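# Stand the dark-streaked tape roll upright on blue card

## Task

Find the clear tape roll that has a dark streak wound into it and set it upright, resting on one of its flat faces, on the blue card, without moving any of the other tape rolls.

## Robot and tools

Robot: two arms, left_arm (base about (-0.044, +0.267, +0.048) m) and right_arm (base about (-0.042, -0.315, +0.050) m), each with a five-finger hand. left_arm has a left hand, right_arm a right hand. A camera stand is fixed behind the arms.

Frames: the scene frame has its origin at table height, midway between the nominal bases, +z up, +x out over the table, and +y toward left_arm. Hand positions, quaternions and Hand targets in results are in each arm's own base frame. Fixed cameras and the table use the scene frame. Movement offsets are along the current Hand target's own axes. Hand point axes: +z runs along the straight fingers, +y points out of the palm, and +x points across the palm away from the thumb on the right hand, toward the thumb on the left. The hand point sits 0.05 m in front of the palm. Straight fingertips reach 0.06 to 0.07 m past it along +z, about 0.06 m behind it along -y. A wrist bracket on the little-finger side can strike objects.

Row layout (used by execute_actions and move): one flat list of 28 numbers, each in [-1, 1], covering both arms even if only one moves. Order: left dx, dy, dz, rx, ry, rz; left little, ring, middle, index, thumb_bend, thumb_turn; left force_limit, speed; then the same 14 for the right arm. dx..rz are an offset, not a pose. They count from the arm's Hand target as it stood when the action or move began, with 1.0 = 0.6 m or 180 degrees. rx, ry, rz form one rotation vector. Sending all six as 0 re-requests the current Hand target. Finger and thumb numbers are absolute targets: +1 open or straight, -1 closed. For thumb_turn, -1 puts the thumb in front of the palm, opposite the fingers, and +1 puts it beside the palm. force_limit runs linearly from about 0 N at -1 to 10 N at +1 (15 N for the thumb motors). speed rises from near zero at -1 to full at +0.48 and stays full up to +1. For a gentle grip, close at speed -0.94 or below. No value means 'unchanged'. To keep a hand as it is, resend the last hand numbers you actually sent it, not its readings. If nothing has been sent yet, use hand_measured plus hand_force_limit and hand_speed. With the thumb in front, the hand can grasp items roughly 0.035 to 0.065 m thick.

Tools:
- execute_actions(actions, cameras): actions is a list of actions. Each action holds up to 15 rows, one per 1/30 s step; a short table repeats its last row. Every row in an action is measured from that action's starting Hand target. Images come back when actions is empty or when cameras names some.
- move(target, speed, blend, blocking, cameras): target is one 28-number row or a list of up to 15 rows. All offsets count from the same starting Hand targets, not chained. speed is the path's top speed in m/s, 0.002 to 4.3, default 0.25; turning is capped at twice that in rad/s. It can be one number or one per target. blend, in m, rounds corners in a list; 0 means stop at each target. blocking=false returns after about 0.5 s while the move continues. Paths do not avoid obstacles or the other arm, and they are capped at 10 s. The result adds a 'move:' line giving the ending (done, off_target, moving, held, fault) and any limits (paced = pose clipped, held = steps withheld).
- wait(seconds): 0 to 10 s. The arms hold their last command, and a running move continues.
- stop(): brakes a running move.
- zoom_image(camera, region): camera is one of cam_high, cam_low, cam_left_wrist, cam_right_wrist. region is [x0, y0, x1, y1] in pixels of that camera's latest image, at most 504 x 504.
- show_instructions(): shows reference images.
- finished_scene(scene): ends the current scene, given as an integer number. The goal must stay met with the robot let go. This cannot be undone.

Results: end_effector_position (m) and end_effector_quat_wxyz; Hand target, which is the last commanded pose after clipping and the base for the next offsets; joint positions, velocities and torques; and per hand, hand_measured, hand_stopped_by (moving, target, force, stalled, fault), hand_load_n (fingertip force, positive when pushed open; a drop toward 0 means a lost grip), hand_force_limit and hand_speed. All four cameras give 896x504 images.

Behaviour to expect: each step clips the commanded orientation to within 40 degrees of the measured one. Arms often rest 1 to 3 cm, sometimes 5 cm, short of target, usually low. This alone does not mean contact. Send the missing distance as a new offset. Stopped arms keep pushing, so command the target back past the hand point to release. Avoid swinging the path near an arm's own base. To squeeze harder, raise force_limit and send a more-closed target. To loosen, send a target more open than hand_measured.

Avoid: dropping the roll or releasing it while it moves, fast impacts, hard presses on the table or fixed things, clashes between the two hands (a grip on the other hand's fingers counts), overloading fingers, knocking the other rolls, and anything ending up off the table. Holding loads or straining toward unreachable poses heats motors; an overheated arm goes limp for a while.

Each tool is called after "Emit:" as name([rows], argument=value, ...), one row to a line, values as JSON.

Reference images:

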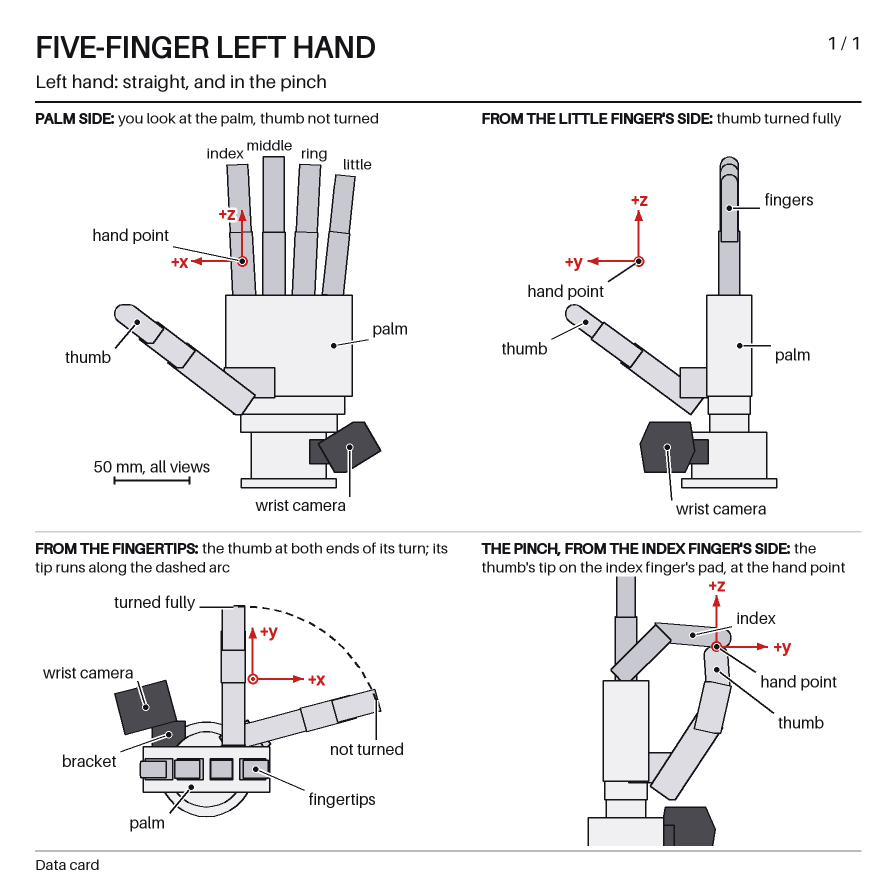

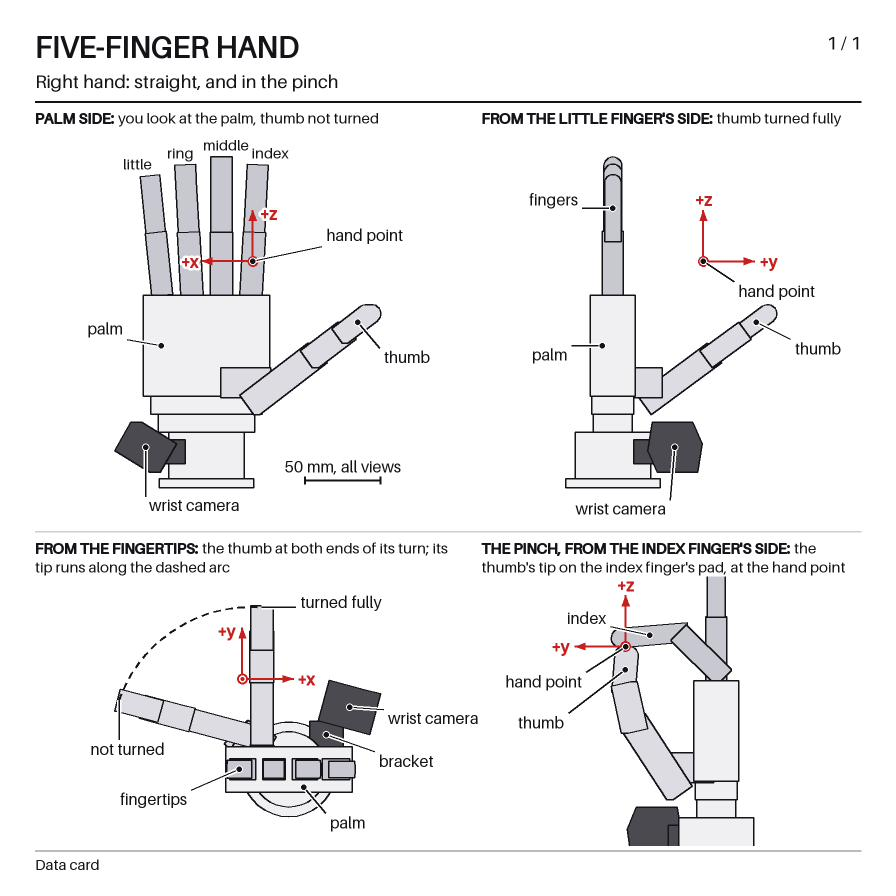

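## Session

Emit:
execute_actions(actions=[])

Scene clock: 0.00 s.
left_arm: end_effector_position=(+0.4857, +0.4359, +0.1021) hand_measured=(+1.000, +1.000, +1.000, +1.000, +1.000, +1.000) hand_load_n=(+0.0, +0.0, +0.0, +0.0, +0.0, +0.0) hand_stopped_by=(target, target, target, target, target, target) hand_force_limit=0.00 hand_speed=-0.80 end_effector_quat_wxyz=(-0.248, +0.572, -0.559, +0.546) | right_arm: end_effector_position=(+0.3488, -0.1622, +0.0609) hand_measured=(+1.000, +1.000, +1.000, +1.000, +1.000, +1.000) hand_load_n=(+0.0, +0.0, +0.0, +0.0, +0.0, +0.0) hand_stopped_by=(target, target, target, target, target, target) hand_force_limit=0.00 hand_speed=-0.80 end_effector_quat_wxyz=(+0.487, -0.246, +0.771, -0.327)
Joint positions: left_arm=[1.013 2.052 1.577 -0.473 1.22 0.549] | right_arm=[-0.812 1.319 0.223 0.733 -0.501 0.49]
Joint velocities: within noise
Joint torques (N m): no reading
Heat: left arm: hottest elbow 30 °C; right arm: hottest elbow 31 °C.
Hand target: left_arm +0.4899, +0.4426, +0.1137; -0.260, +0.564, -0.564, +0.544 | right_arm +0.3534, -0.1670, +0.0661; +0.490, -0.247, +0.767, -0.333
camera_calibration:
cam_left_wrist: T_world_to_cam=[[0.286373, 0.000403828, 0.958118, -0.234302], [-0.747303, -0.625723, 0.223626, 0.611078], [0.599607, -0.780045, -0.178888, 0.172611], [0, 0, 0, 1]] pos_world=[0.42026, 0.517105, 0.118714]
cam_right_wrist: T_world_to_cam=[[-0.112674, 0.42157, -0.899769, 0.168921], [-0.151558, 0.887648, 0.43487, 0.168979], [0.982005, 0.185366, -0.0361225, -0.1996], [0, 0, 0, 1]] pos_world=[0.240652, -0.184207, 0.0712962]

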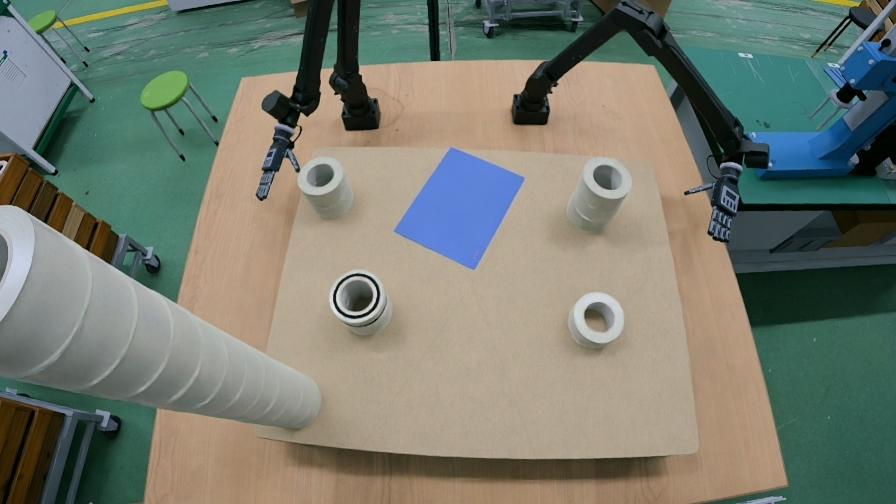

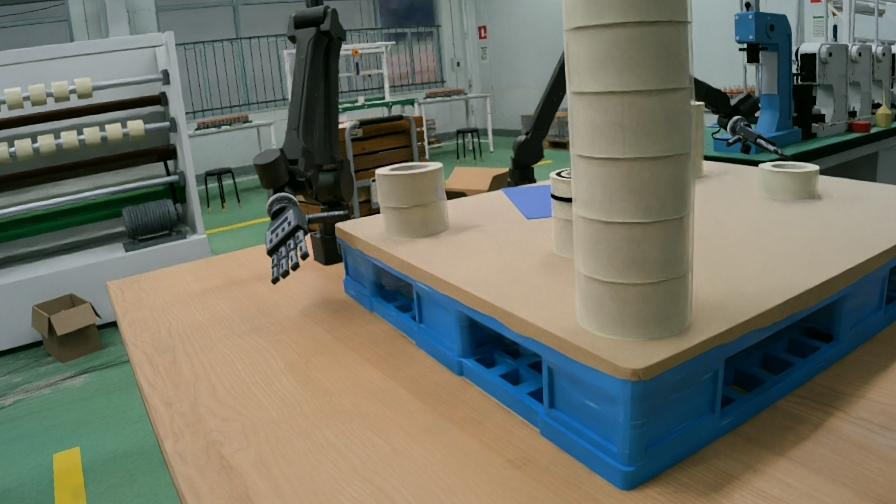

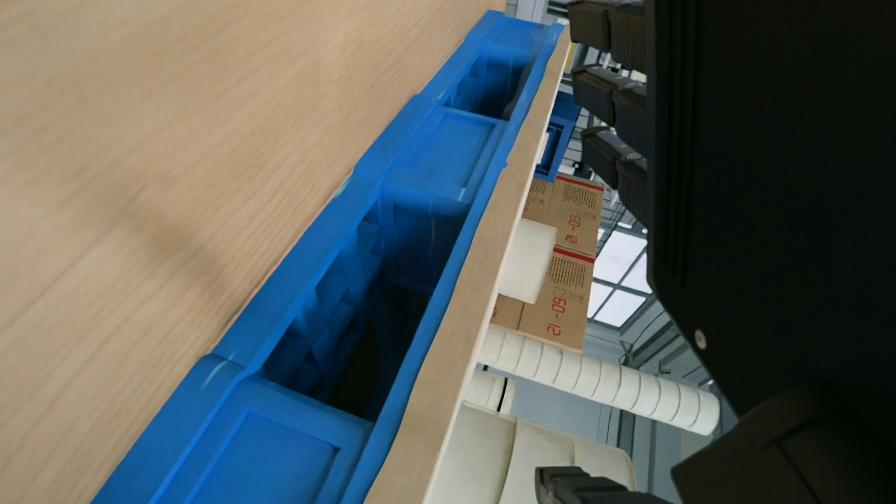

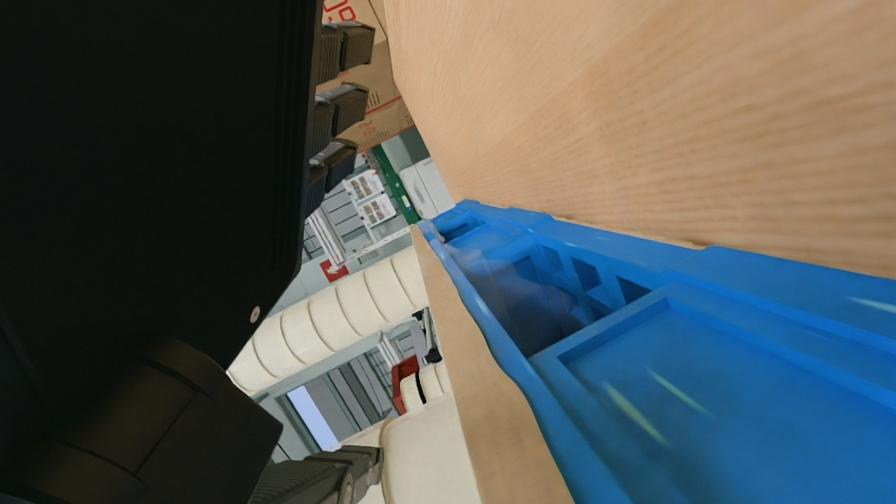

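Emit:
zoom_image(camera="cam_high", region=[310, 250, 410, 350])

Emit:
zoom_image(camera="cam_high", region=[230, 0, 530, 280])

Emit:
zoom_image(camera="cam_low", region=[340, 120, 720, 300])

Scaled by 5.040 from the camera's 896x504 image, which has a finer 1280x720 frame.

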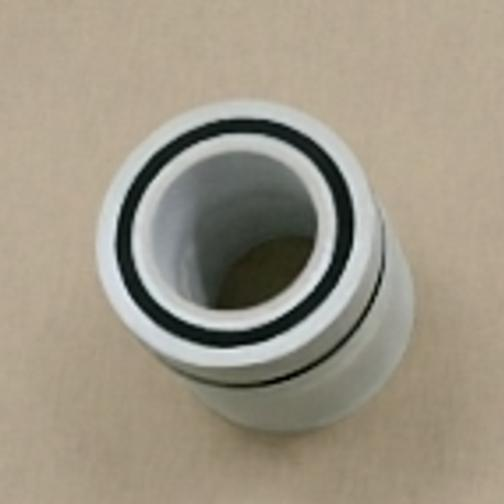

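Scaled by 1.680 from the camera's 896x504 image, which has a finer 1280x720 frame.

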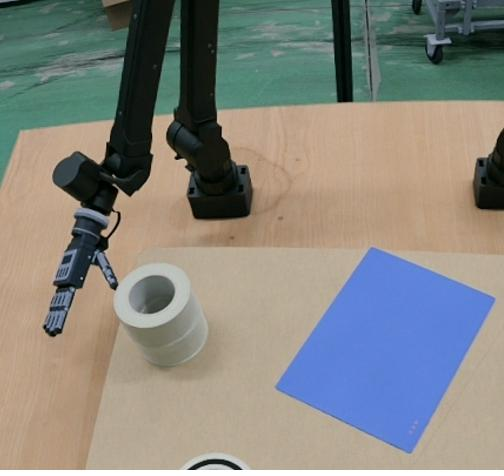

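Scaled by 1.326 from the camera's 896x504 image, which has a finer 1280x720 frame.

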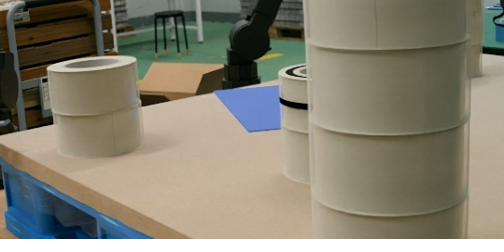

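Emit:
move([
  [0,0,0,0,0,0,1,1,1,1,1,1,0,-0.8,0.049,-0.1678,-0.0857,0,0,0,1,1,1,1,1,1,0,-0.2],
  [0,0,0,0,0,0,1,1,1,1,1,1,0,-0.8,-0.2157,-0.4707,-0.2545,-0.13,-0.068,-0.187,1,1,1,1,1,1,0,-0.2],
  [0,0,0,0,0,0,1,1,1,1,1,1,0,-0.8,-0.6302,-0.248,-0.1125,-0.2195,-0.1132,-0.3109,1,1,1,1,1,-1,0,0.2],
  [0,0,0,0,0,0,1,1,1,1,1,1,0,-0.8,-0.8097,-0.0653,0.339,-0.2195,-0.1132,-0.3109,1,1,1,1,1,-1,0,0.2],
], speed=0.3, blend=[0.02,0.05,0,0], cameras=["all"])

Scene clock: 62.20 s.
left_arm: end_effector_position=(+0.4857, +0.4359, +0.1021) hand_measured=(+1.000, +1.000, +1.000, +1.000, +1.000, +1.000) hand_load_n=(+0.0, +0.0, +0.0, +0.0, +0.0, +0.0) hand_stopped_by=(target, target, target, target, target, target) hand_force_limit=0.00 hand_speed=-0.80 end_effector_quat_wxyz=(-0.248, +0.572, -0.559, +0.546) | right_arm: end_effector_position=(+0.7265, +0.0912, +0.3137) hand_measured=(+1.000, +1.000, +1.000, +1.000, +1.000, -1.000) hand_load_n=(+0.0, +0.0, +0.0, +0.0, +0.5, +0.0) hand_stopped_by=(target, target, target, target, target, target) hand_force_limit=0.00 hand_speed=0.20 end_effector_quat_wxyz=(-0.289, +0.768, -0.536, +0.201)
Joint positions: left_arm=[1.013 2.052 1.577 -0.473 1.22 0.549] | right_arm=[0.052 2.023 2.328 -1.179 -0.197 -0.229]
Joint torques (N m): left_arm=[0.91 -16.79 8.28 1.02 0.68 0.04] | right_arm=[0.38 -17.03 13.67 0.4 0 0.05]
Heat: left arm: hottest elbow 34 °C; right arm: hottest elbow 34 °C.
Hand target: left_arm +0.4899, +0.4426, +0.1137; -0.260, +0.564, -0.564, +0.544 | right_arm +0.7349, +0.0956, +0.3199; -0.293, +0.765, -0.535, +0.205
Off the commanded pose: left_arm 0.014 m, 2 deg | right_arm 0.011 m, 1 deg.
move: off_target (left_arm, right_arm); target 3's new numbers were sent with right_arm's hand 0.018 m and 1 deg from that target
camera_calibration:
cam_left_wrist: T_world_to_cam=[[0.286373, 0.000403828, 0.958118, -0.234302], [-0.747303, -0.625723, 0.223626, 0.611078], [0.599607, -0.780045, -0.178888, 0.172611], [0, 0, 0, 1]] pos_world=[0.42026, 0.517105, 0.118714]
cam_right_wrist: T_world_to_cam=[[-0.537109, -0.497876, -0.680907, 0.6556], [-0.790775, 0.578154, 0.201031, 0.457217], [0.29358, 0.646419, -0.704239, 0.059422], [0, 0, 0, 1]] pos_world=[0.696239, 0.023654, 0.396335]

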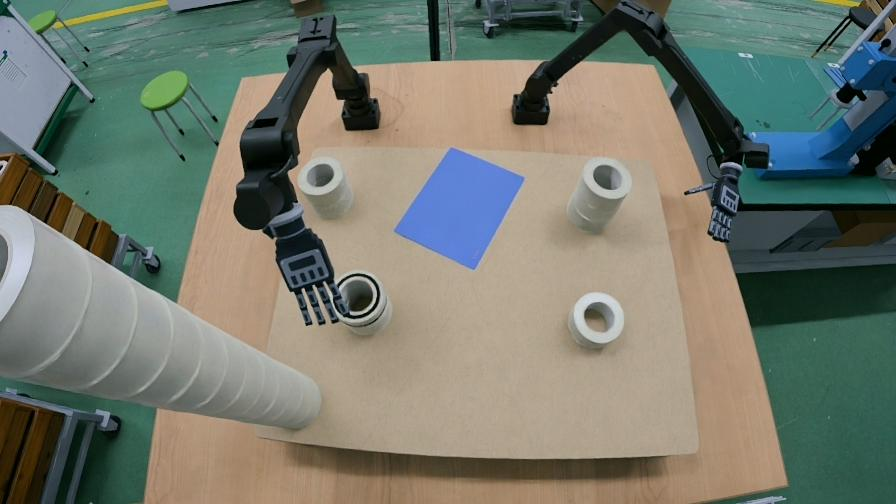

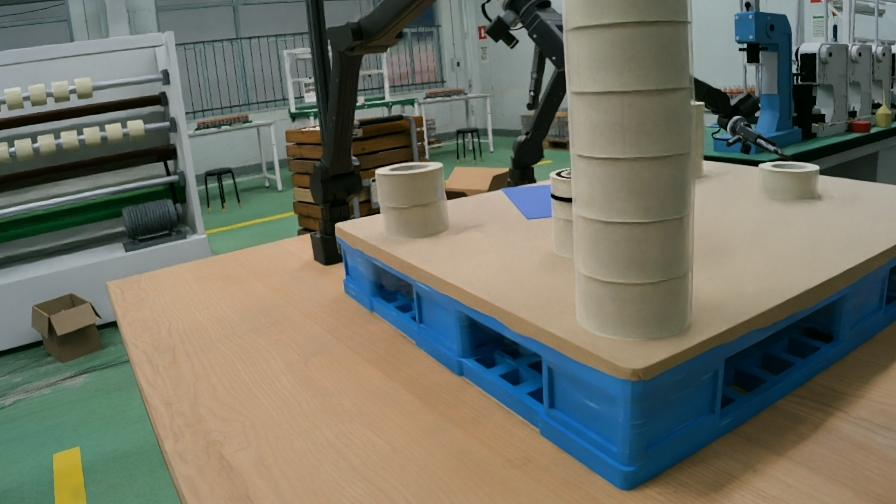

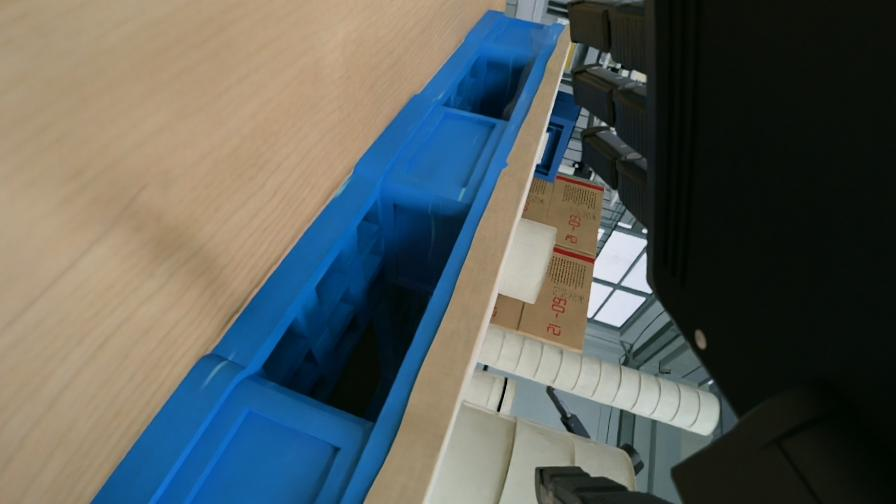

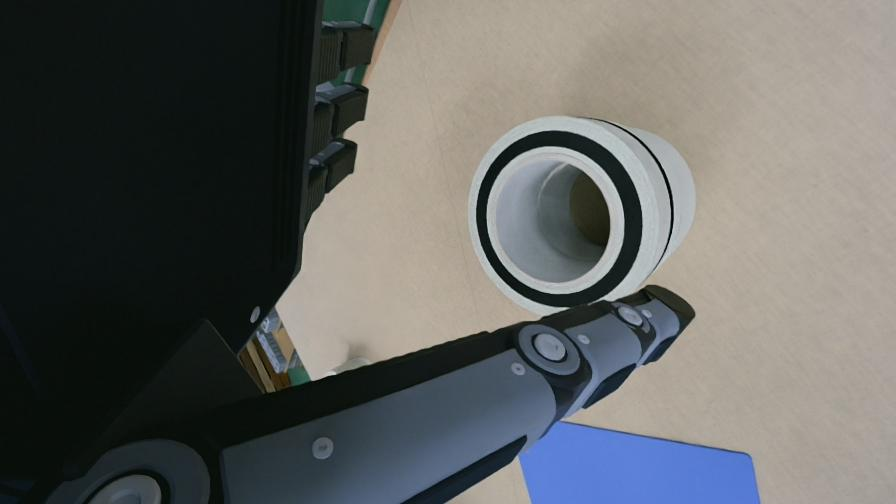

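Emit:
zoom_image(camera="cam_right_wrist", region=[450, 90, 710, 330])

Scaled by 1.938 from the camera's 896x504 image, which has a finer 1280x720 frame.

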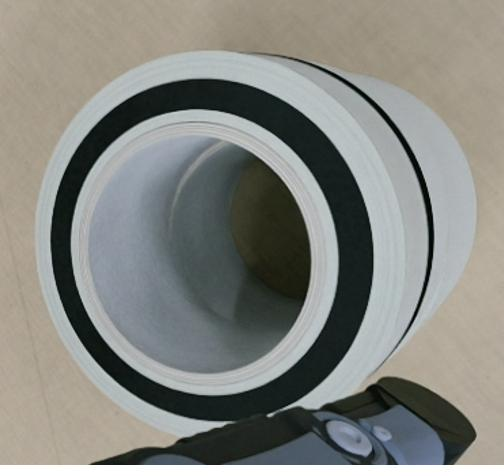

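Emit:
move([
  [0,0,0,0,0,0,1,1,1,1,1,1,0,-0.8,-0.0262,-0.0707,0.1083,0,0,0,1,1,1,1,1,-1,0,0.2],
  [0,0,0,0,0,0,1,1,1,1,1,1,0,-0.8,-0.0262,0.037,0.2278,0,0,0,1,1,1,1,1,-1,0,0.2],
], speed=0.12, cameras=["cam_high","cam_right_wrist"])

Emit:
zoom_image(camera="cam_high", region=[270, 230, 430, 370])

Scene clock: 97.97 s.
left_arm: end_effector_position=(+0.4857, +0.4359, +0.1021) hand_measured=(+1.000, +1.000, +1.000, +1.000, +1.000, +1.000) hand_load_n=(+0.0, +0.0, +0.0, +0.0, +0.0, -0.5) hand_stopped_by=(target, target, target, target, target, target) hand_force_limit=0.00 hand_speed=-0.80 end_effector_quat_wxyz=(-0.248, +0.572, -0.559, +0.546) | right_arm: end_effector_position=(+0.7980, +0.1342, +0.1943) hand_measured=(+1.000, +1.000, +1.000, +1.000, +1.000, -1.000) hand_load_n=(+0.0, +0.0, +0.0, +0.0, +0.0, +0.0) hand_stopped_by=(target, target, target, target, target, target) hand_force_limit=0.00 hand_speed=0.20 end_effector_quat_wxyz=(-0.286, +0.767, -0.539, +0.197)
Joint positions: left_arm=[1.013 2.052 1.577 -0.473 1.22 0.549] | right_arm=[0.105 2.246 2.389 -1.02 -0.163 -0.183]
Joint torques (N m): left_arm=[0.91 -16.85 8.34 1.01 0.68 0.06] | right_arm=[0.32 -23 9.24 1.47 -0.07 -0.04]
Heat: left arm: hottest elbow 34 °C; right arm: hottest elbow 39 °C.
Hand target: left_arm +0.4899, +0.4426, +0.1137; -0.260, +0.564, -0.564, +0.544 | right_arm +0.8000, +0.1359, +0.2033; -0.293, +0.765, -0.535, +0.205
Off the commanded pose: left_arm 0.014 m, 2 deg | right_arm 0.009 m, 1 deg.
elbow stopped short (right arm): the move would have taken joint 3 (elbow) straighter than the controller allows.
move: off_target (left_arm)
camera_calibration:
cam_right_wrist: T_world_to_cam=[[-0.547323, -0.494616, -0.675124, 0.640803], [-0.786031, 0.580799, 0.211724, 0.506736], [0.287389, 0.64655, -0.706669, -0.068079], [0, 0, 0, 1]] pos_world=[0.768601, 0.0666561, 0.277224]
Images, in order (width x height): cam_high 896x504, cam_right_wrist 896x504.

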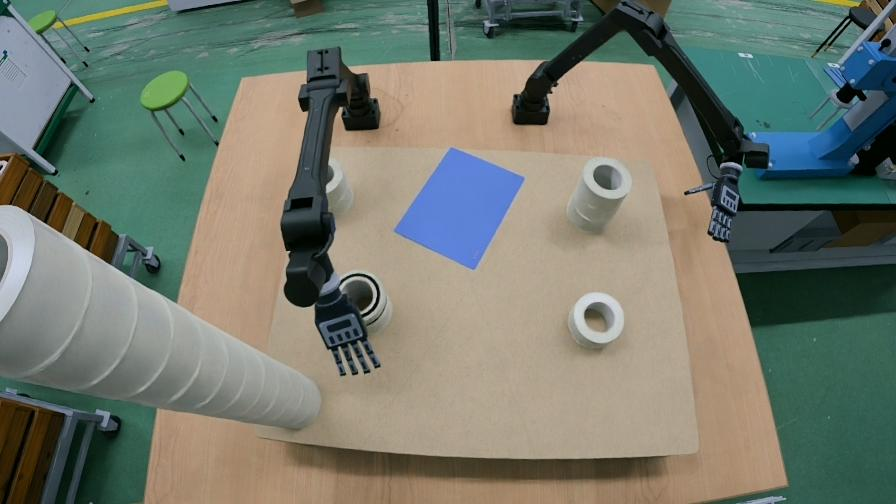

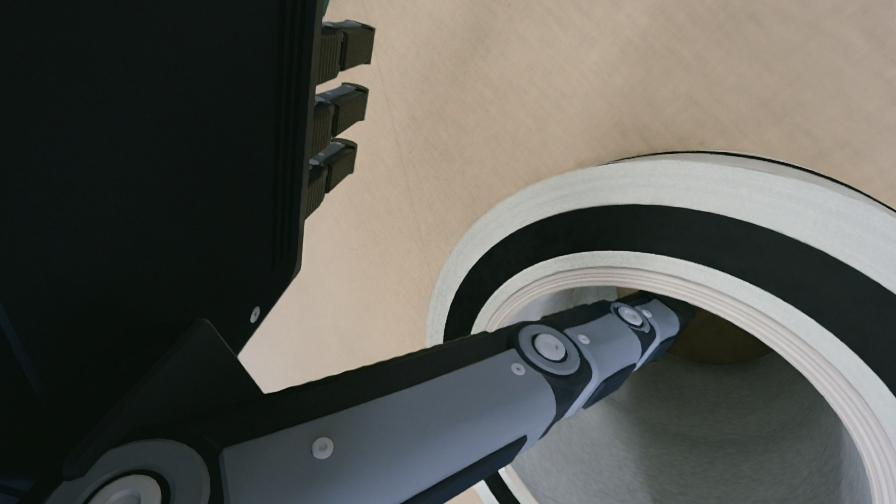

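Scaled by 3.150 from the camera's 896x504 image, which has a finer 1280x720 frame.

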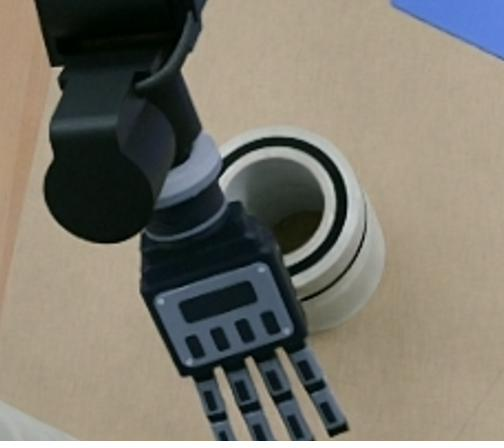

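Emit:
move(target=[0,0,0,0,0,0,1,1,1,1,1,1,0,-0.8,-0.03,0.0105,0.0093,0,0,0,1,1,1,1,1,-1,0,0.2], speed=0.08, cameras=["cam_high","cam_right_wrist"])

Emit:
zoom_image(camera="cam_high", region=[270, 230, 430, 370])

Scene clock: 113.73 s.
left_arm: end_effector_position=(+0.4857, +0.4359, +0.1021) hand_measured=(+1.000, +1.000, +1.000, +1.000, +1.000, +1.000) hand_load_n=(+0.0, +0.0, +0.0, +0.0, +0.0, -0.5) hand_stopped_by=(target, target, target, target, target, target) hand_force_limit=0.00 hand_speed=-0.80 end_effector_quat_wxyz=(-0.248, +0.572, -0.559, +0.546) | right_arm: end_effector_position=(+0.7909, +0.1490, +0.1845) hand_measured=(+1.000, +1.000, +1.000, +1.000, +1.000, -1.000) hand_load_n=(+0.0, -0.5, +0.0, +0.0, -0.5, +0.0) hand_stopped_by=(target, target, target, target, target, target) hand_force_limit=0.00 hand_speed=0.20 end_effector_quat_wxyz=(-0.285, +0.770, -0.536, +0.197)
Joint positions: left_arm=[1.013 2.052 1.577 -0.473 1.22 0.549] | right_arm=[0.126 2.219 2.316 -0.974 -0.149 -0.175]
Joint torques (N m): left_arm=[0.91 -16.79 8.32 1.01 0.68 0.05] | right_arm=[0.09 -23.12 9.39 1.57 0.02 0.07]
Heat: left arm: hottest elbow 34 °C; right arm: hottest elbow 38 °C.
Hand target: left_arm +0.4899, +0.4426, +0.1137; -0.260, +0.564, -0.564, +0.544 | right_arm +0.7928, +0.1524, +0.1948; -0.293, +0.765, -0.535, +0.205
Off the commanded pose: left_arm 0.014 m, 2 deg | right_arm 0.011 m, 1 deg.
move: off_target (left_arm, right_arm)
camera_calibration:
cam_right_wrist: T_world_to_cam=[[-0.543952, -0.502071, -0.67234, 0.635522], [-0.790102, 0.576287, 0.208883, 0.499047], [0.282587, 0.64484, -0.710159, -0.0777876], [0, 0, 0, 1]] pos_world=[0.761973, 0.0816433, 0.267803]
Images, in order (width x height): cam_high 896x504, cam_right_wrist 896x504.

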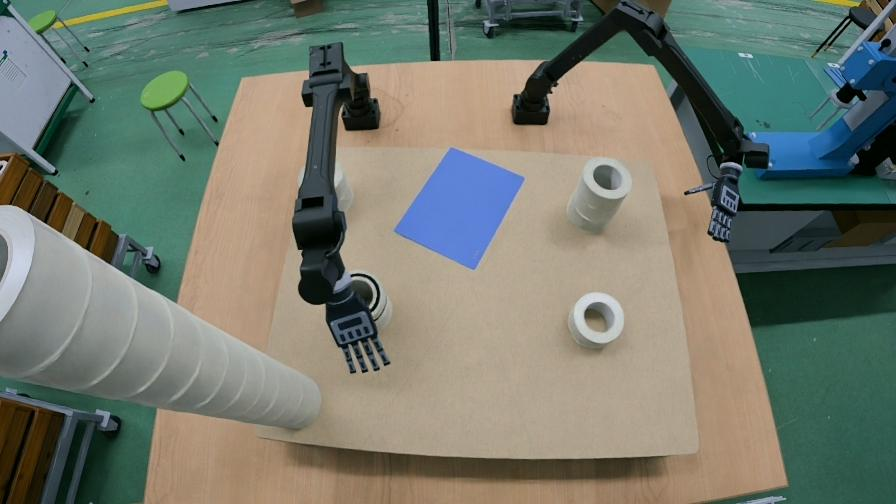

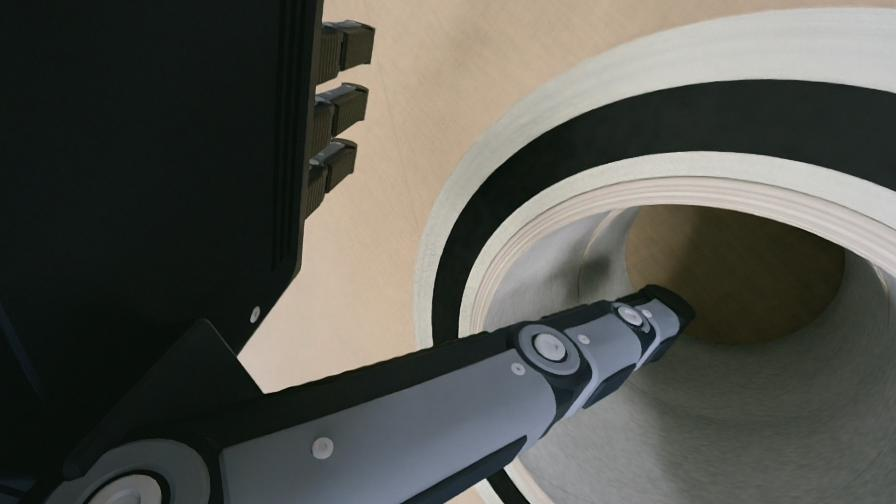

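Scaled by 3.150 from the camera's 896x504 image, which has a finer 1280x720 frame.

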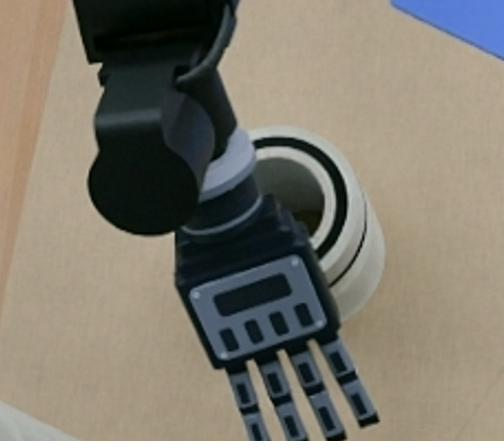

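Emit:
move([
  [0,0,0,0,0,0,1,1,1,1,1,1,0,-0.8,0,0,0,0,0,0,0.1,0.1,0.1,0.1,0.57,-1,-0.4,-0.4],
  [0,0,0,0,0,0,1,1,1,1,1,1,0,-0.8,0,0,0,0,0,0,0.0,-0.6,-0.6,-0.6,0.57,-1,0,-0.9],
], speed=0.08, cameras=["cam_high","cam_right_wrist"])

Emit:
zoom_image(camera="cam_high", region=[270, 230, 430, 370])

Scene clock: 121.93 s.
left_arm: end_effector_position=(+0.4857, +0.4359, +0.1021) hand_measured=(+1.000, +1.000, +1.000, +1.000, +1.000, +1.000) hand_load_n=(+0.0, +0.0, +0.0, +0.0, +0.0, +0.0) hand_stopped_by=(target, target, target, target, target, target) hand_force_limit=0.00 hand_speed=-0.80 end_effector_quat_wxyz=(-0.248, +0.572, -0.559, +0.546) | right_arm: end_effector_position=(+0.7917, +0.1489, +0.1852) hand_measured=(+0.000, -0.316, -0.130, -0.214, +0.572, -1.000) hand_load_n=(+0.0, +4.5, +1.0, +3.5, +10.5, +3.5) hand_stopped_by=(target, force, force, force, target, target) hand_force_limit=0.00 hand_speed=-0.90 end_effector_quat_wxyz=(-0.286, +0.769, -0.536, +0.199)
Joint positions: left_arm=[1.013 2.052 1.577 -0.473 1.22 0.549] | right_arm=[0.126 2.218 2.315 -0.97 -0.148 -0.174]
Joint torques (N m): left_arm=[0.97 -16.85 8.28 1.02 0.68 0.05] | right_arm=[0.67 -22.77 9.48 1.36 -0.03 0.06]
Heat: left arm: hottest elbow 34 °C; right arm: hottest elbow 38 °C.
Hand target: left_arm +0.4899, +0.4426, +0.1137; -0.260, +0.564, -0.564, +0.544 | right_arm +0.7928, +0.1524, +0.1949; -0.293, +0.765, -0.535, +0.205
Off the commanded pose: left_arm 0.014 m, 2 deg | right_arm 0.010 m, 1 deg.
move: off_target (left_arm); target 2's new numbers were sent with right_arm's hand 0.011 m and 1 deg from that target
camera_calibration:
cam_right_wrist: T_world_to_cam=[[-0.541953, -0.501261, -0.674555, 0.635045], [-0.790038, 0.577575, 0.205539, 0.500079], [0.286577, 0.644316, -0.709034, -0.0807837], [0, 0, 0, 1]] pos_world=[0.762397, 0.0815407, 0.268309]
Images, in order (width x height): cam_high 896x504, cam_right_wrist 896x504.

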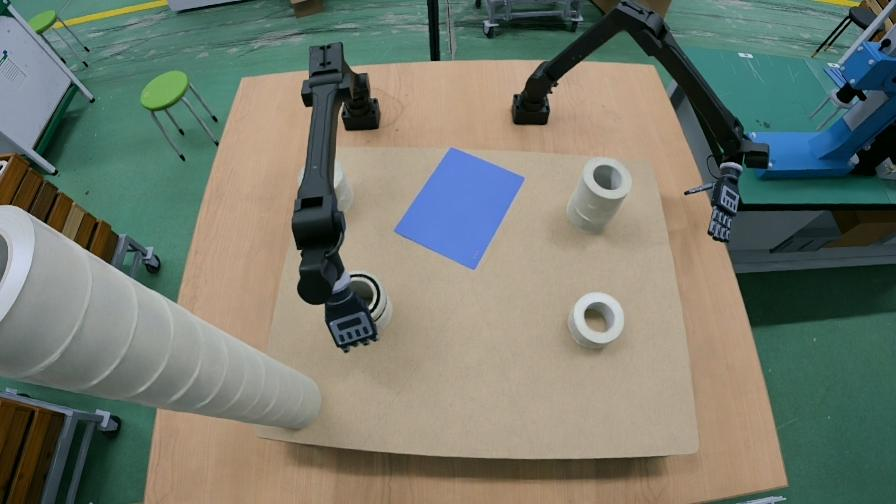

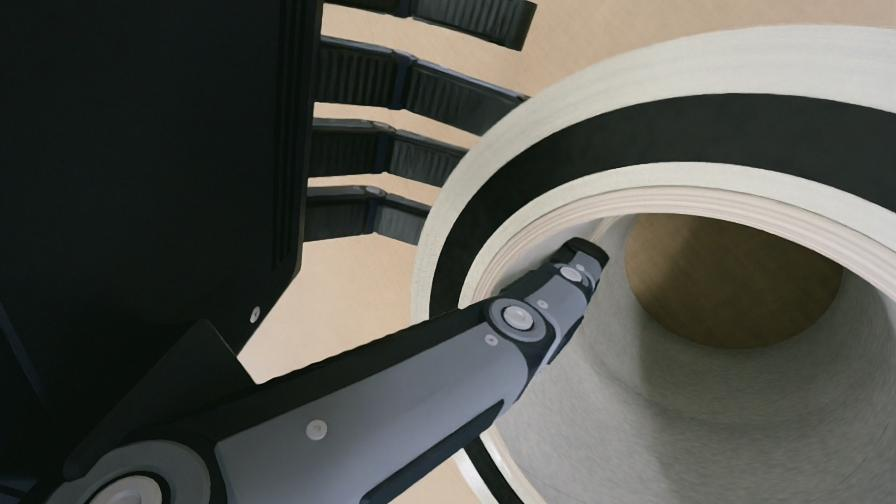

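Scaled by 3.150 from the camera's 896x504 image, which has a finer 1280x720 frame.

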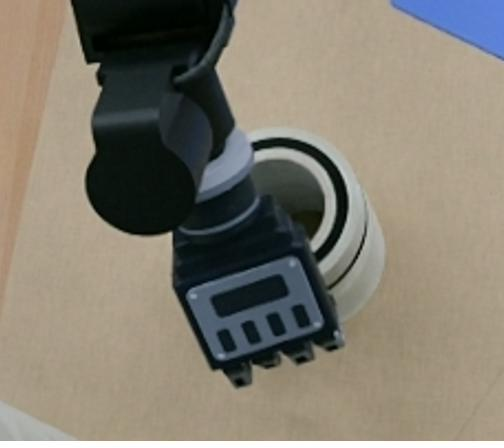

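Emit:
move([
  [0,0,0,0,0,0,1,1,1,1,1,1,0,-0.8,0,0,0,0,0,0,0.0,-0.65,-0.7,-0.7,0.57,-1,0.25,-0.9],
  [0,0,0,0,0,0,1,1,1,1,1,1,0,-0.8,0,-0.0781,-0.0867,0,0,0,0.0,-0.65,-0.7,-0.7,0.57,-1,0.25,-0.9],
], speed=0.08, cameras=["cam_high","cam_right_wrist"])

Emit:
zoom_image(camera="cam_high", region=[270, 230, 430, 370])

Scene clock: 131.80 s.
left_arm: end_effector_position=(+0.4857, +0.4359, +0.1021) hand_measured=(+1.000, +1.000, +1.000, +1.000, +1.000, +1.000) hand_load_n=(+0.0, -0.5, +0.0, +0.0, +0.0, -0.5) hand_stopped_by=(target, target, target, target, target, target) hand_force_limit=0.00 hand_speed=-0.80 end_effector_quat_wxyz=(-0.248, +0.572, -0.559, +0.546) | right_arm: end_effector_position=(+0.7839, +0.1478, +0.2269) hand_measured=(+0.000, -0.352, -0.164, -0.232, +0.576, -1.000) hand_load_n=(+0.0, +3.0, +6.0, +2.5, +20.5, +6.5) hand_stopped_by=(target, force, force, force, target, target) hand_force_limit=0.25 hand_speed=-0.90 end_effector_quat_wxyz=(-0.271, +0.774, -0.541, +0.183)
Joint positions: left_arm=[1.013 2.052 1.577 -0.473 1.22 0.549] | right_arm=[0.126 2.276 2.543 -1.184 -0.147 -0.174]
Joint torques (N m): left_arm=[0.91 -16.73 8.29 0.99 0.68 0.05] | right_arm=[0.21 -22.59 15.3 0.5 -0.06 0.06]
Heat: left arm: hottest elbow 35 °C; right arm: hottest elbow 37 °C.
Hand target: left_arm +0.4899, +0.4426, +0.1137; -0.260, +0.564, -0.564, +0.544 | right_arm +0.7929, +0.1524, +0.2650; -0.293, +0.765, -0.535, +0.206
Off the commanded pose: left_arm 0.014 m, 2 deg | right_arm 0.039 m, 4 deg.
move: off_target (left_arm, right_arm)
camera_calibration:
cam_right_wrist: T_world_to_cam=[[-0.571312, -0.505058, -0.646931, 0.675691], [-0.780124, 0.579047, 0.236875, 0.470766], [0.254968, 0.640016, -0.724825, -0.019293], [0, 0, 0, 1]] pos_world=[0.758206, 0.0810148, 0.311628]
Images, in order (width x height): cam_high 896x504, cam_right_wrist 896x504.

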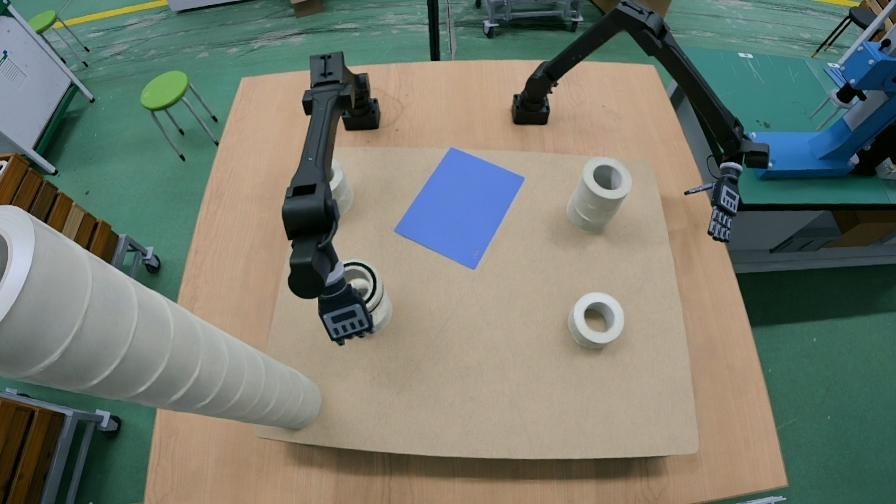

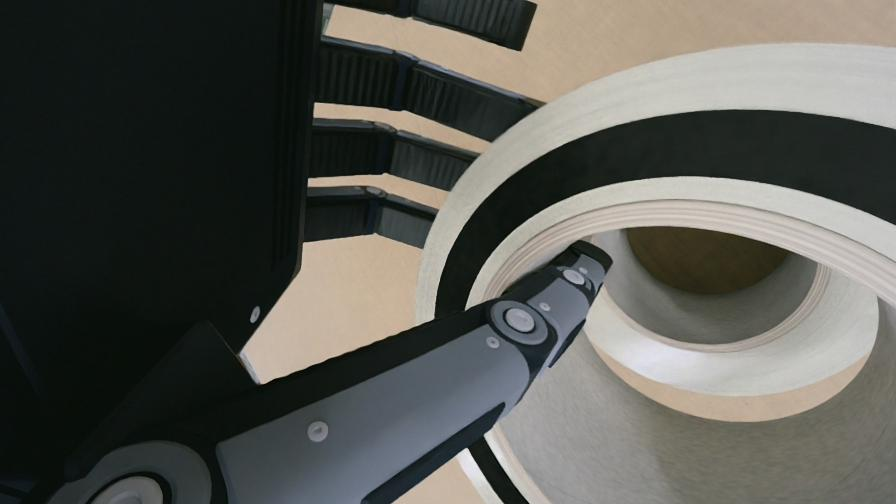

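Scaled by 3.150 from the camera's 896x504 image, which has a finer 1280x720 frame.

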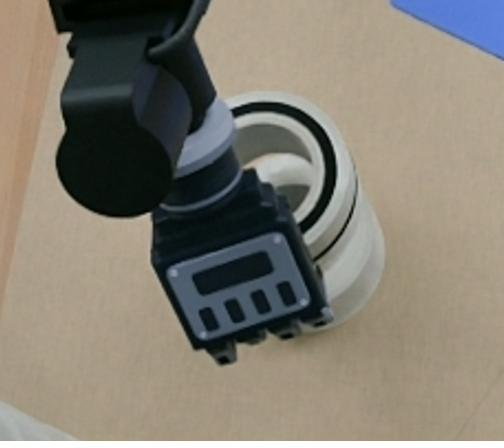

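Emit:
move(target=[0,0,0,0,0,0,1,1,1,1,1,1,0,-0.8,-0.5107,0.2045,-0.285,0,0,0,0.0,-0.65,-0.7,-0.7,0.57,-1,0.25,-0.9], speed=0.15, cameras=["cam_high","cam_right_wrist"])

Emit:
zoom_image(camera="cam_high", region=[370, 120, 550, 290])

Scene clock: 145.73 s.
left_arm: end_effector_position=(+0.4857, +0.4359, +0.1021) hand_measured=(+1.000, +1.000, +1.000, +1.000, +1.000, +1.000) hand_load_n=(+0.0, -0.5, +0.0, -0.5, +0.0, -0.5) hand_stopped_by=(target, target, target, target, target, target) hand_force_limit=0.00 hand_speed=-0.80 end_effector_quat_wxyz=(-0.248, +0.572, -0.559, +0.546) | right_arm: end_effector_position=(+0.4972, +0.3720, +0.2883) hand_measured=(+0.000, -0.352, -0.164, -0.232, +0.576, -1.000) hand_load_n=(+0.0, +3.0, +5.5, +2.5, +20.5, +6.5) hand_stopped_by=(target, force, force, force, target, target) hand_force_limit=0.25 hand_speed=-0.90 end_effector_quat_wxyz=(-0.277, +0.775, -0.531, +0.201)
Joint positions: left_arm=[1.013 2.052 1.577 -0.473 1.22 0.549] | right_arm=[0.634 1.625 1.701 -0.969 0.186 0.2]
Joint torques (N m): left_arm=[0.91 -16.73 8.31 0.99 0.68 0.05] | right_arm=[0.26 -16.38 10.62 0.73 0.22 0.11]
Heat: left arm: hottest elbow 35 °C; right arm: hottest elbow 39 °C.
Hand target: left_arm +0.4899, +0.4426, +0.1137; -0.260, +0.564, -0.564, +0.544 | right_arm +0.4948, +0.3700, +0.3099; -0.293, +0.765, -0.535, +0.205
Off the commanded pose: left_arm 0.014 m, 2 deg | right_arm 0.022 m, 2 deg.
move: off_target (left_arm, right_arm)
camera_calibration:
cam_right_wrist: T_world_to_cam=[[-0.541469, -0.518999, -0.661401, 0.659416], [-0.79365, 0.575094, 0.198463, 0.12201], [0.277366, 0.632383, -0.723298, -0.0539182], [0, 0, 0, 1]] pos_world=[0.468842, 0.306166, 0.372925]
Images, in order (width x height): cam_high 896x504, cam_right_wrist 896x504.

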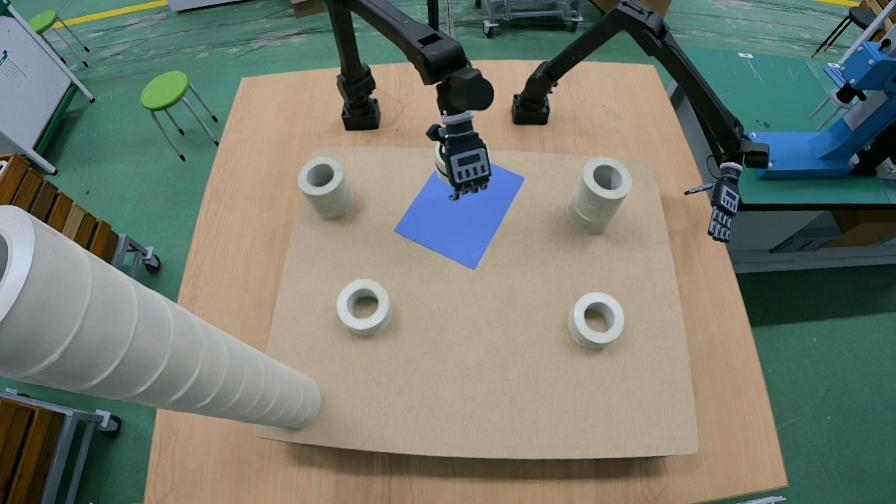

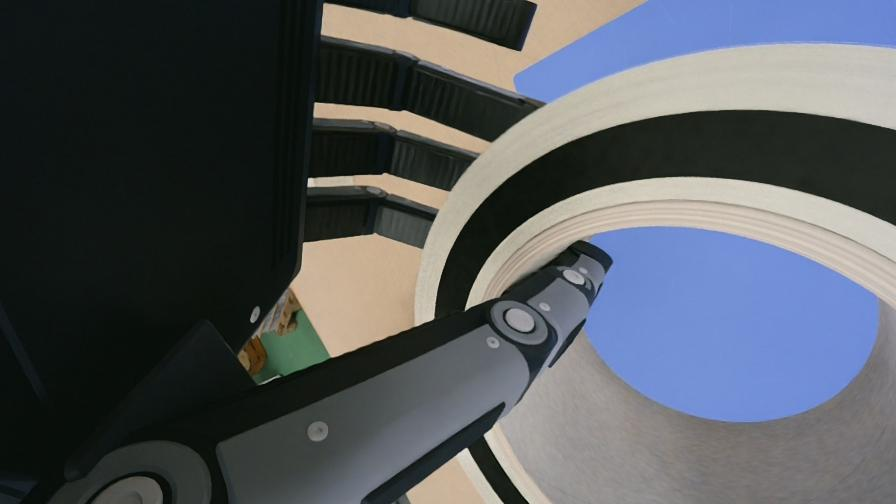

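Scaled by 2.800 from the camera's 896x504 image, which has a finer 1280x720 frame.

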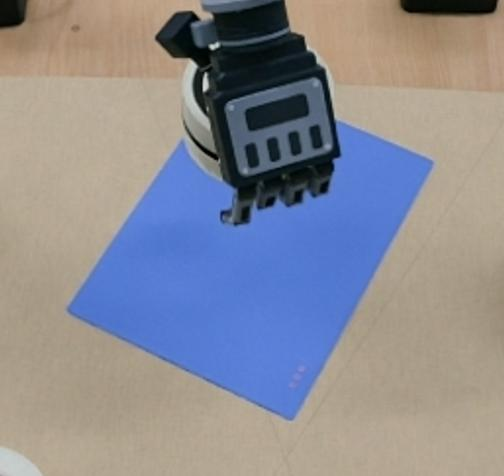

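Emit:
move(target=[0,0,0,0,0,0,1,1,1,1,1,1,0,-0.8,0,0.1506,0.1672,0,0,0,0.0,-0.65,-0.7,-0.7,0.57,-1,0.25,-0.9], speed=0.12, cameras=["cam_high","cam_right_wrist"])

Emit:
zoom_image(camera="cam_high", region=[370, 120, 550, 290])

Scene clock: 158.23 s.
left_arm: end_effector_position=(+0.4857, +0.4359, +0.1021) hand_measured=(+1.000, +1.000, +1.000, +1.000, +1.000, +1.000) hand_load_n=(-0.5, +0.0, +0.0, +0.0, +0.0, -0.5) hand_stopped_by=(target, target, target, target, target, target) hand_force_limit=0.00 hand_speed=-0.80 end_effector_quat_wxyz=(-0.248, +0.572, -0.559, +0.546) | right_arm: end_effector_position=(+0.4865, +0.3642, +0.1660) hand_measured=(+0.000, -0.352, -0.164, -0.232, +0.576, -1.000) hand_load_n=(+0.0, +3.0, +5.5, +2.5, +21.0, +6.5) hand_stopped_by=(target, force, force, force, target, target) hand_force_limit=0.25 hand_speed=-0.90 end_effector_quat_wxyz=(-0.277, +0.775, -0.532, +0.201)
Joint positions: left_arm=[1.013 2.052 1.577 -0.473 1.22 0.549] | right_arm=[0.634 1.618 1.37 -0.645 0.186 0.201]
Joint torques (N m): left_arm=[0.85 -16.91 8.29 0.98 0.68 0.05] | right_arm=[-0.03 -13.98 10.4 1.66 0.21 0.09]
Heat: left arm: hottest elbow 35 °C; right arm: hottest elbow 39 °C.
Hand target: left_arm +0.4899, +0.4426, +0.1137; -0.260, +0.564, -0.564, +0.544 | right_arm +0.4948, +0.3699, +0.1751; -0.293, +0.765, -0.535, +0.205
Off the commanded pose: left_arm 0.014 m, 2 deg | right_arm 0.013 m, 2 deg.
move: off_target (left_arm, right_arm)
camera_calibration:
cam_right_wrist: T_world_to_cam=[[-0.542275, -0.518215, -0.661355, 0.568759], [-0.793059, 0.575652, 0.199203, 0.14171], [0.27748, 0.632517, -0.723137, -0.134547], [0, 0, 0, 1]] pos_world=[0.458142, 0.298267, 0.250626]
Images, in order (width x height): cam_high 896x504, cam_right_wrist 896x504.

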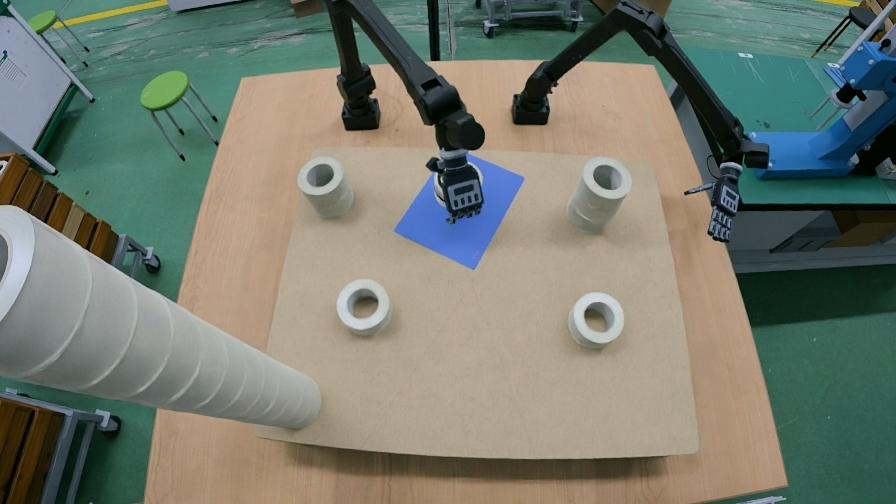

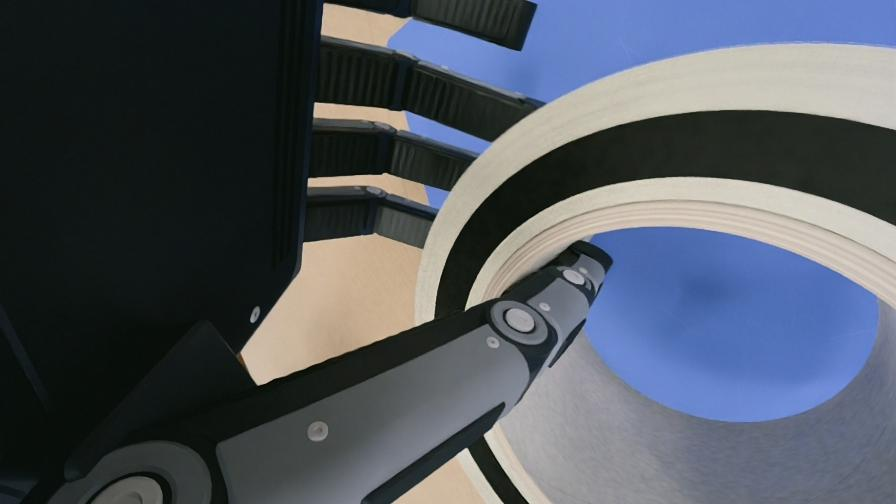

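Scaled by 2.800 from the camera's 896x504 image, which has a finer 1280x720 frame.

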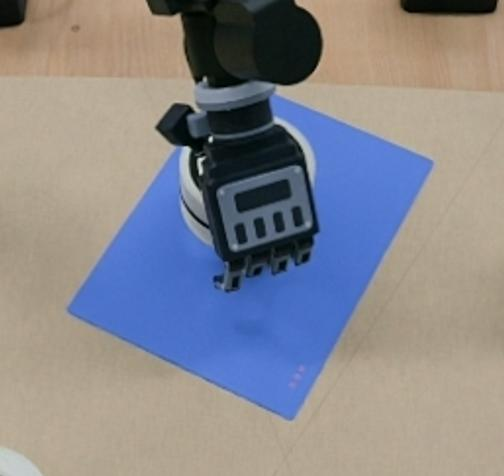

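Emit:
move(target=[0,0,0,0,0,0,1,1,1,1,1,1,0,-0.8,0,0.0268,0.0297,0,0,0,0.0,-0.65,-0.7,-0.7,0.57,-1,0.25,-0.9], speed=0.05, cameras=[])

Scene clock: 167.13 s.
left_arm: end_effector_position=(+0.4857, +0.4359, +0.1021) hand_measured=(+1.000, +1.000, +1.000, +1.000, +1.000, +1.000) hand_load_n=(+0.0, +0.0, +0.0, +0.0, +0.0, +0.0) hand_stopped_by=(target, target, target, target, target, target) hand_force_limit=0.00 hand_speed=-0.80 end_effector_quat_wxyz=(-0.248, +0.572, -0.559, +0.546) | right_arm: end_effector_position=(+0.4863, +0.3640, +0.1420) hand_measured=(+0.000, -0.352, -0.164, -0.232, +0.576, -1.000) hand_load_n=(+0.0, +3.5, +6.0, +2.5, +21.0, +6.5) hand_stopped_by=(target, force, force, force, target, target) hand_force_limit=0.25 hand_speed=-0.90 end_effector_quat_wxyz=(-0.277, +0.775, -0.532, +0.201)
Joint positions: left_arm=[1.013 2.052 1.577 -0.473 1.22 0.549] | right_arm=[0.634 1.635 1.325 -0.584 0.186 0.201]
Joint torques (N m): left_arm=[0.97 -16.79 8.31 0.96 0.68 0.05] | right_arm=[0.09 -13.92 10.19 1.68 0.23 0.09]
Heat: left arm: hottest elbow 35 °C; right arm: hottest elbow 39 °C.
Hand target: left_arm +0.4899, +0.4426, +0.1137; -0.260, +0.564, -0.564, +0.544 | right_arm +0.4947, +0.3698, +0.1510; -0.293, +0.765, -0.535, +0.205
Off the commanded pose: left_arm 0.014 m, 2 deg | right_arm 0.014 m, 2 deg.
move: off_target (left_arm, right_arm)
No camera images: "cameras" was empty.


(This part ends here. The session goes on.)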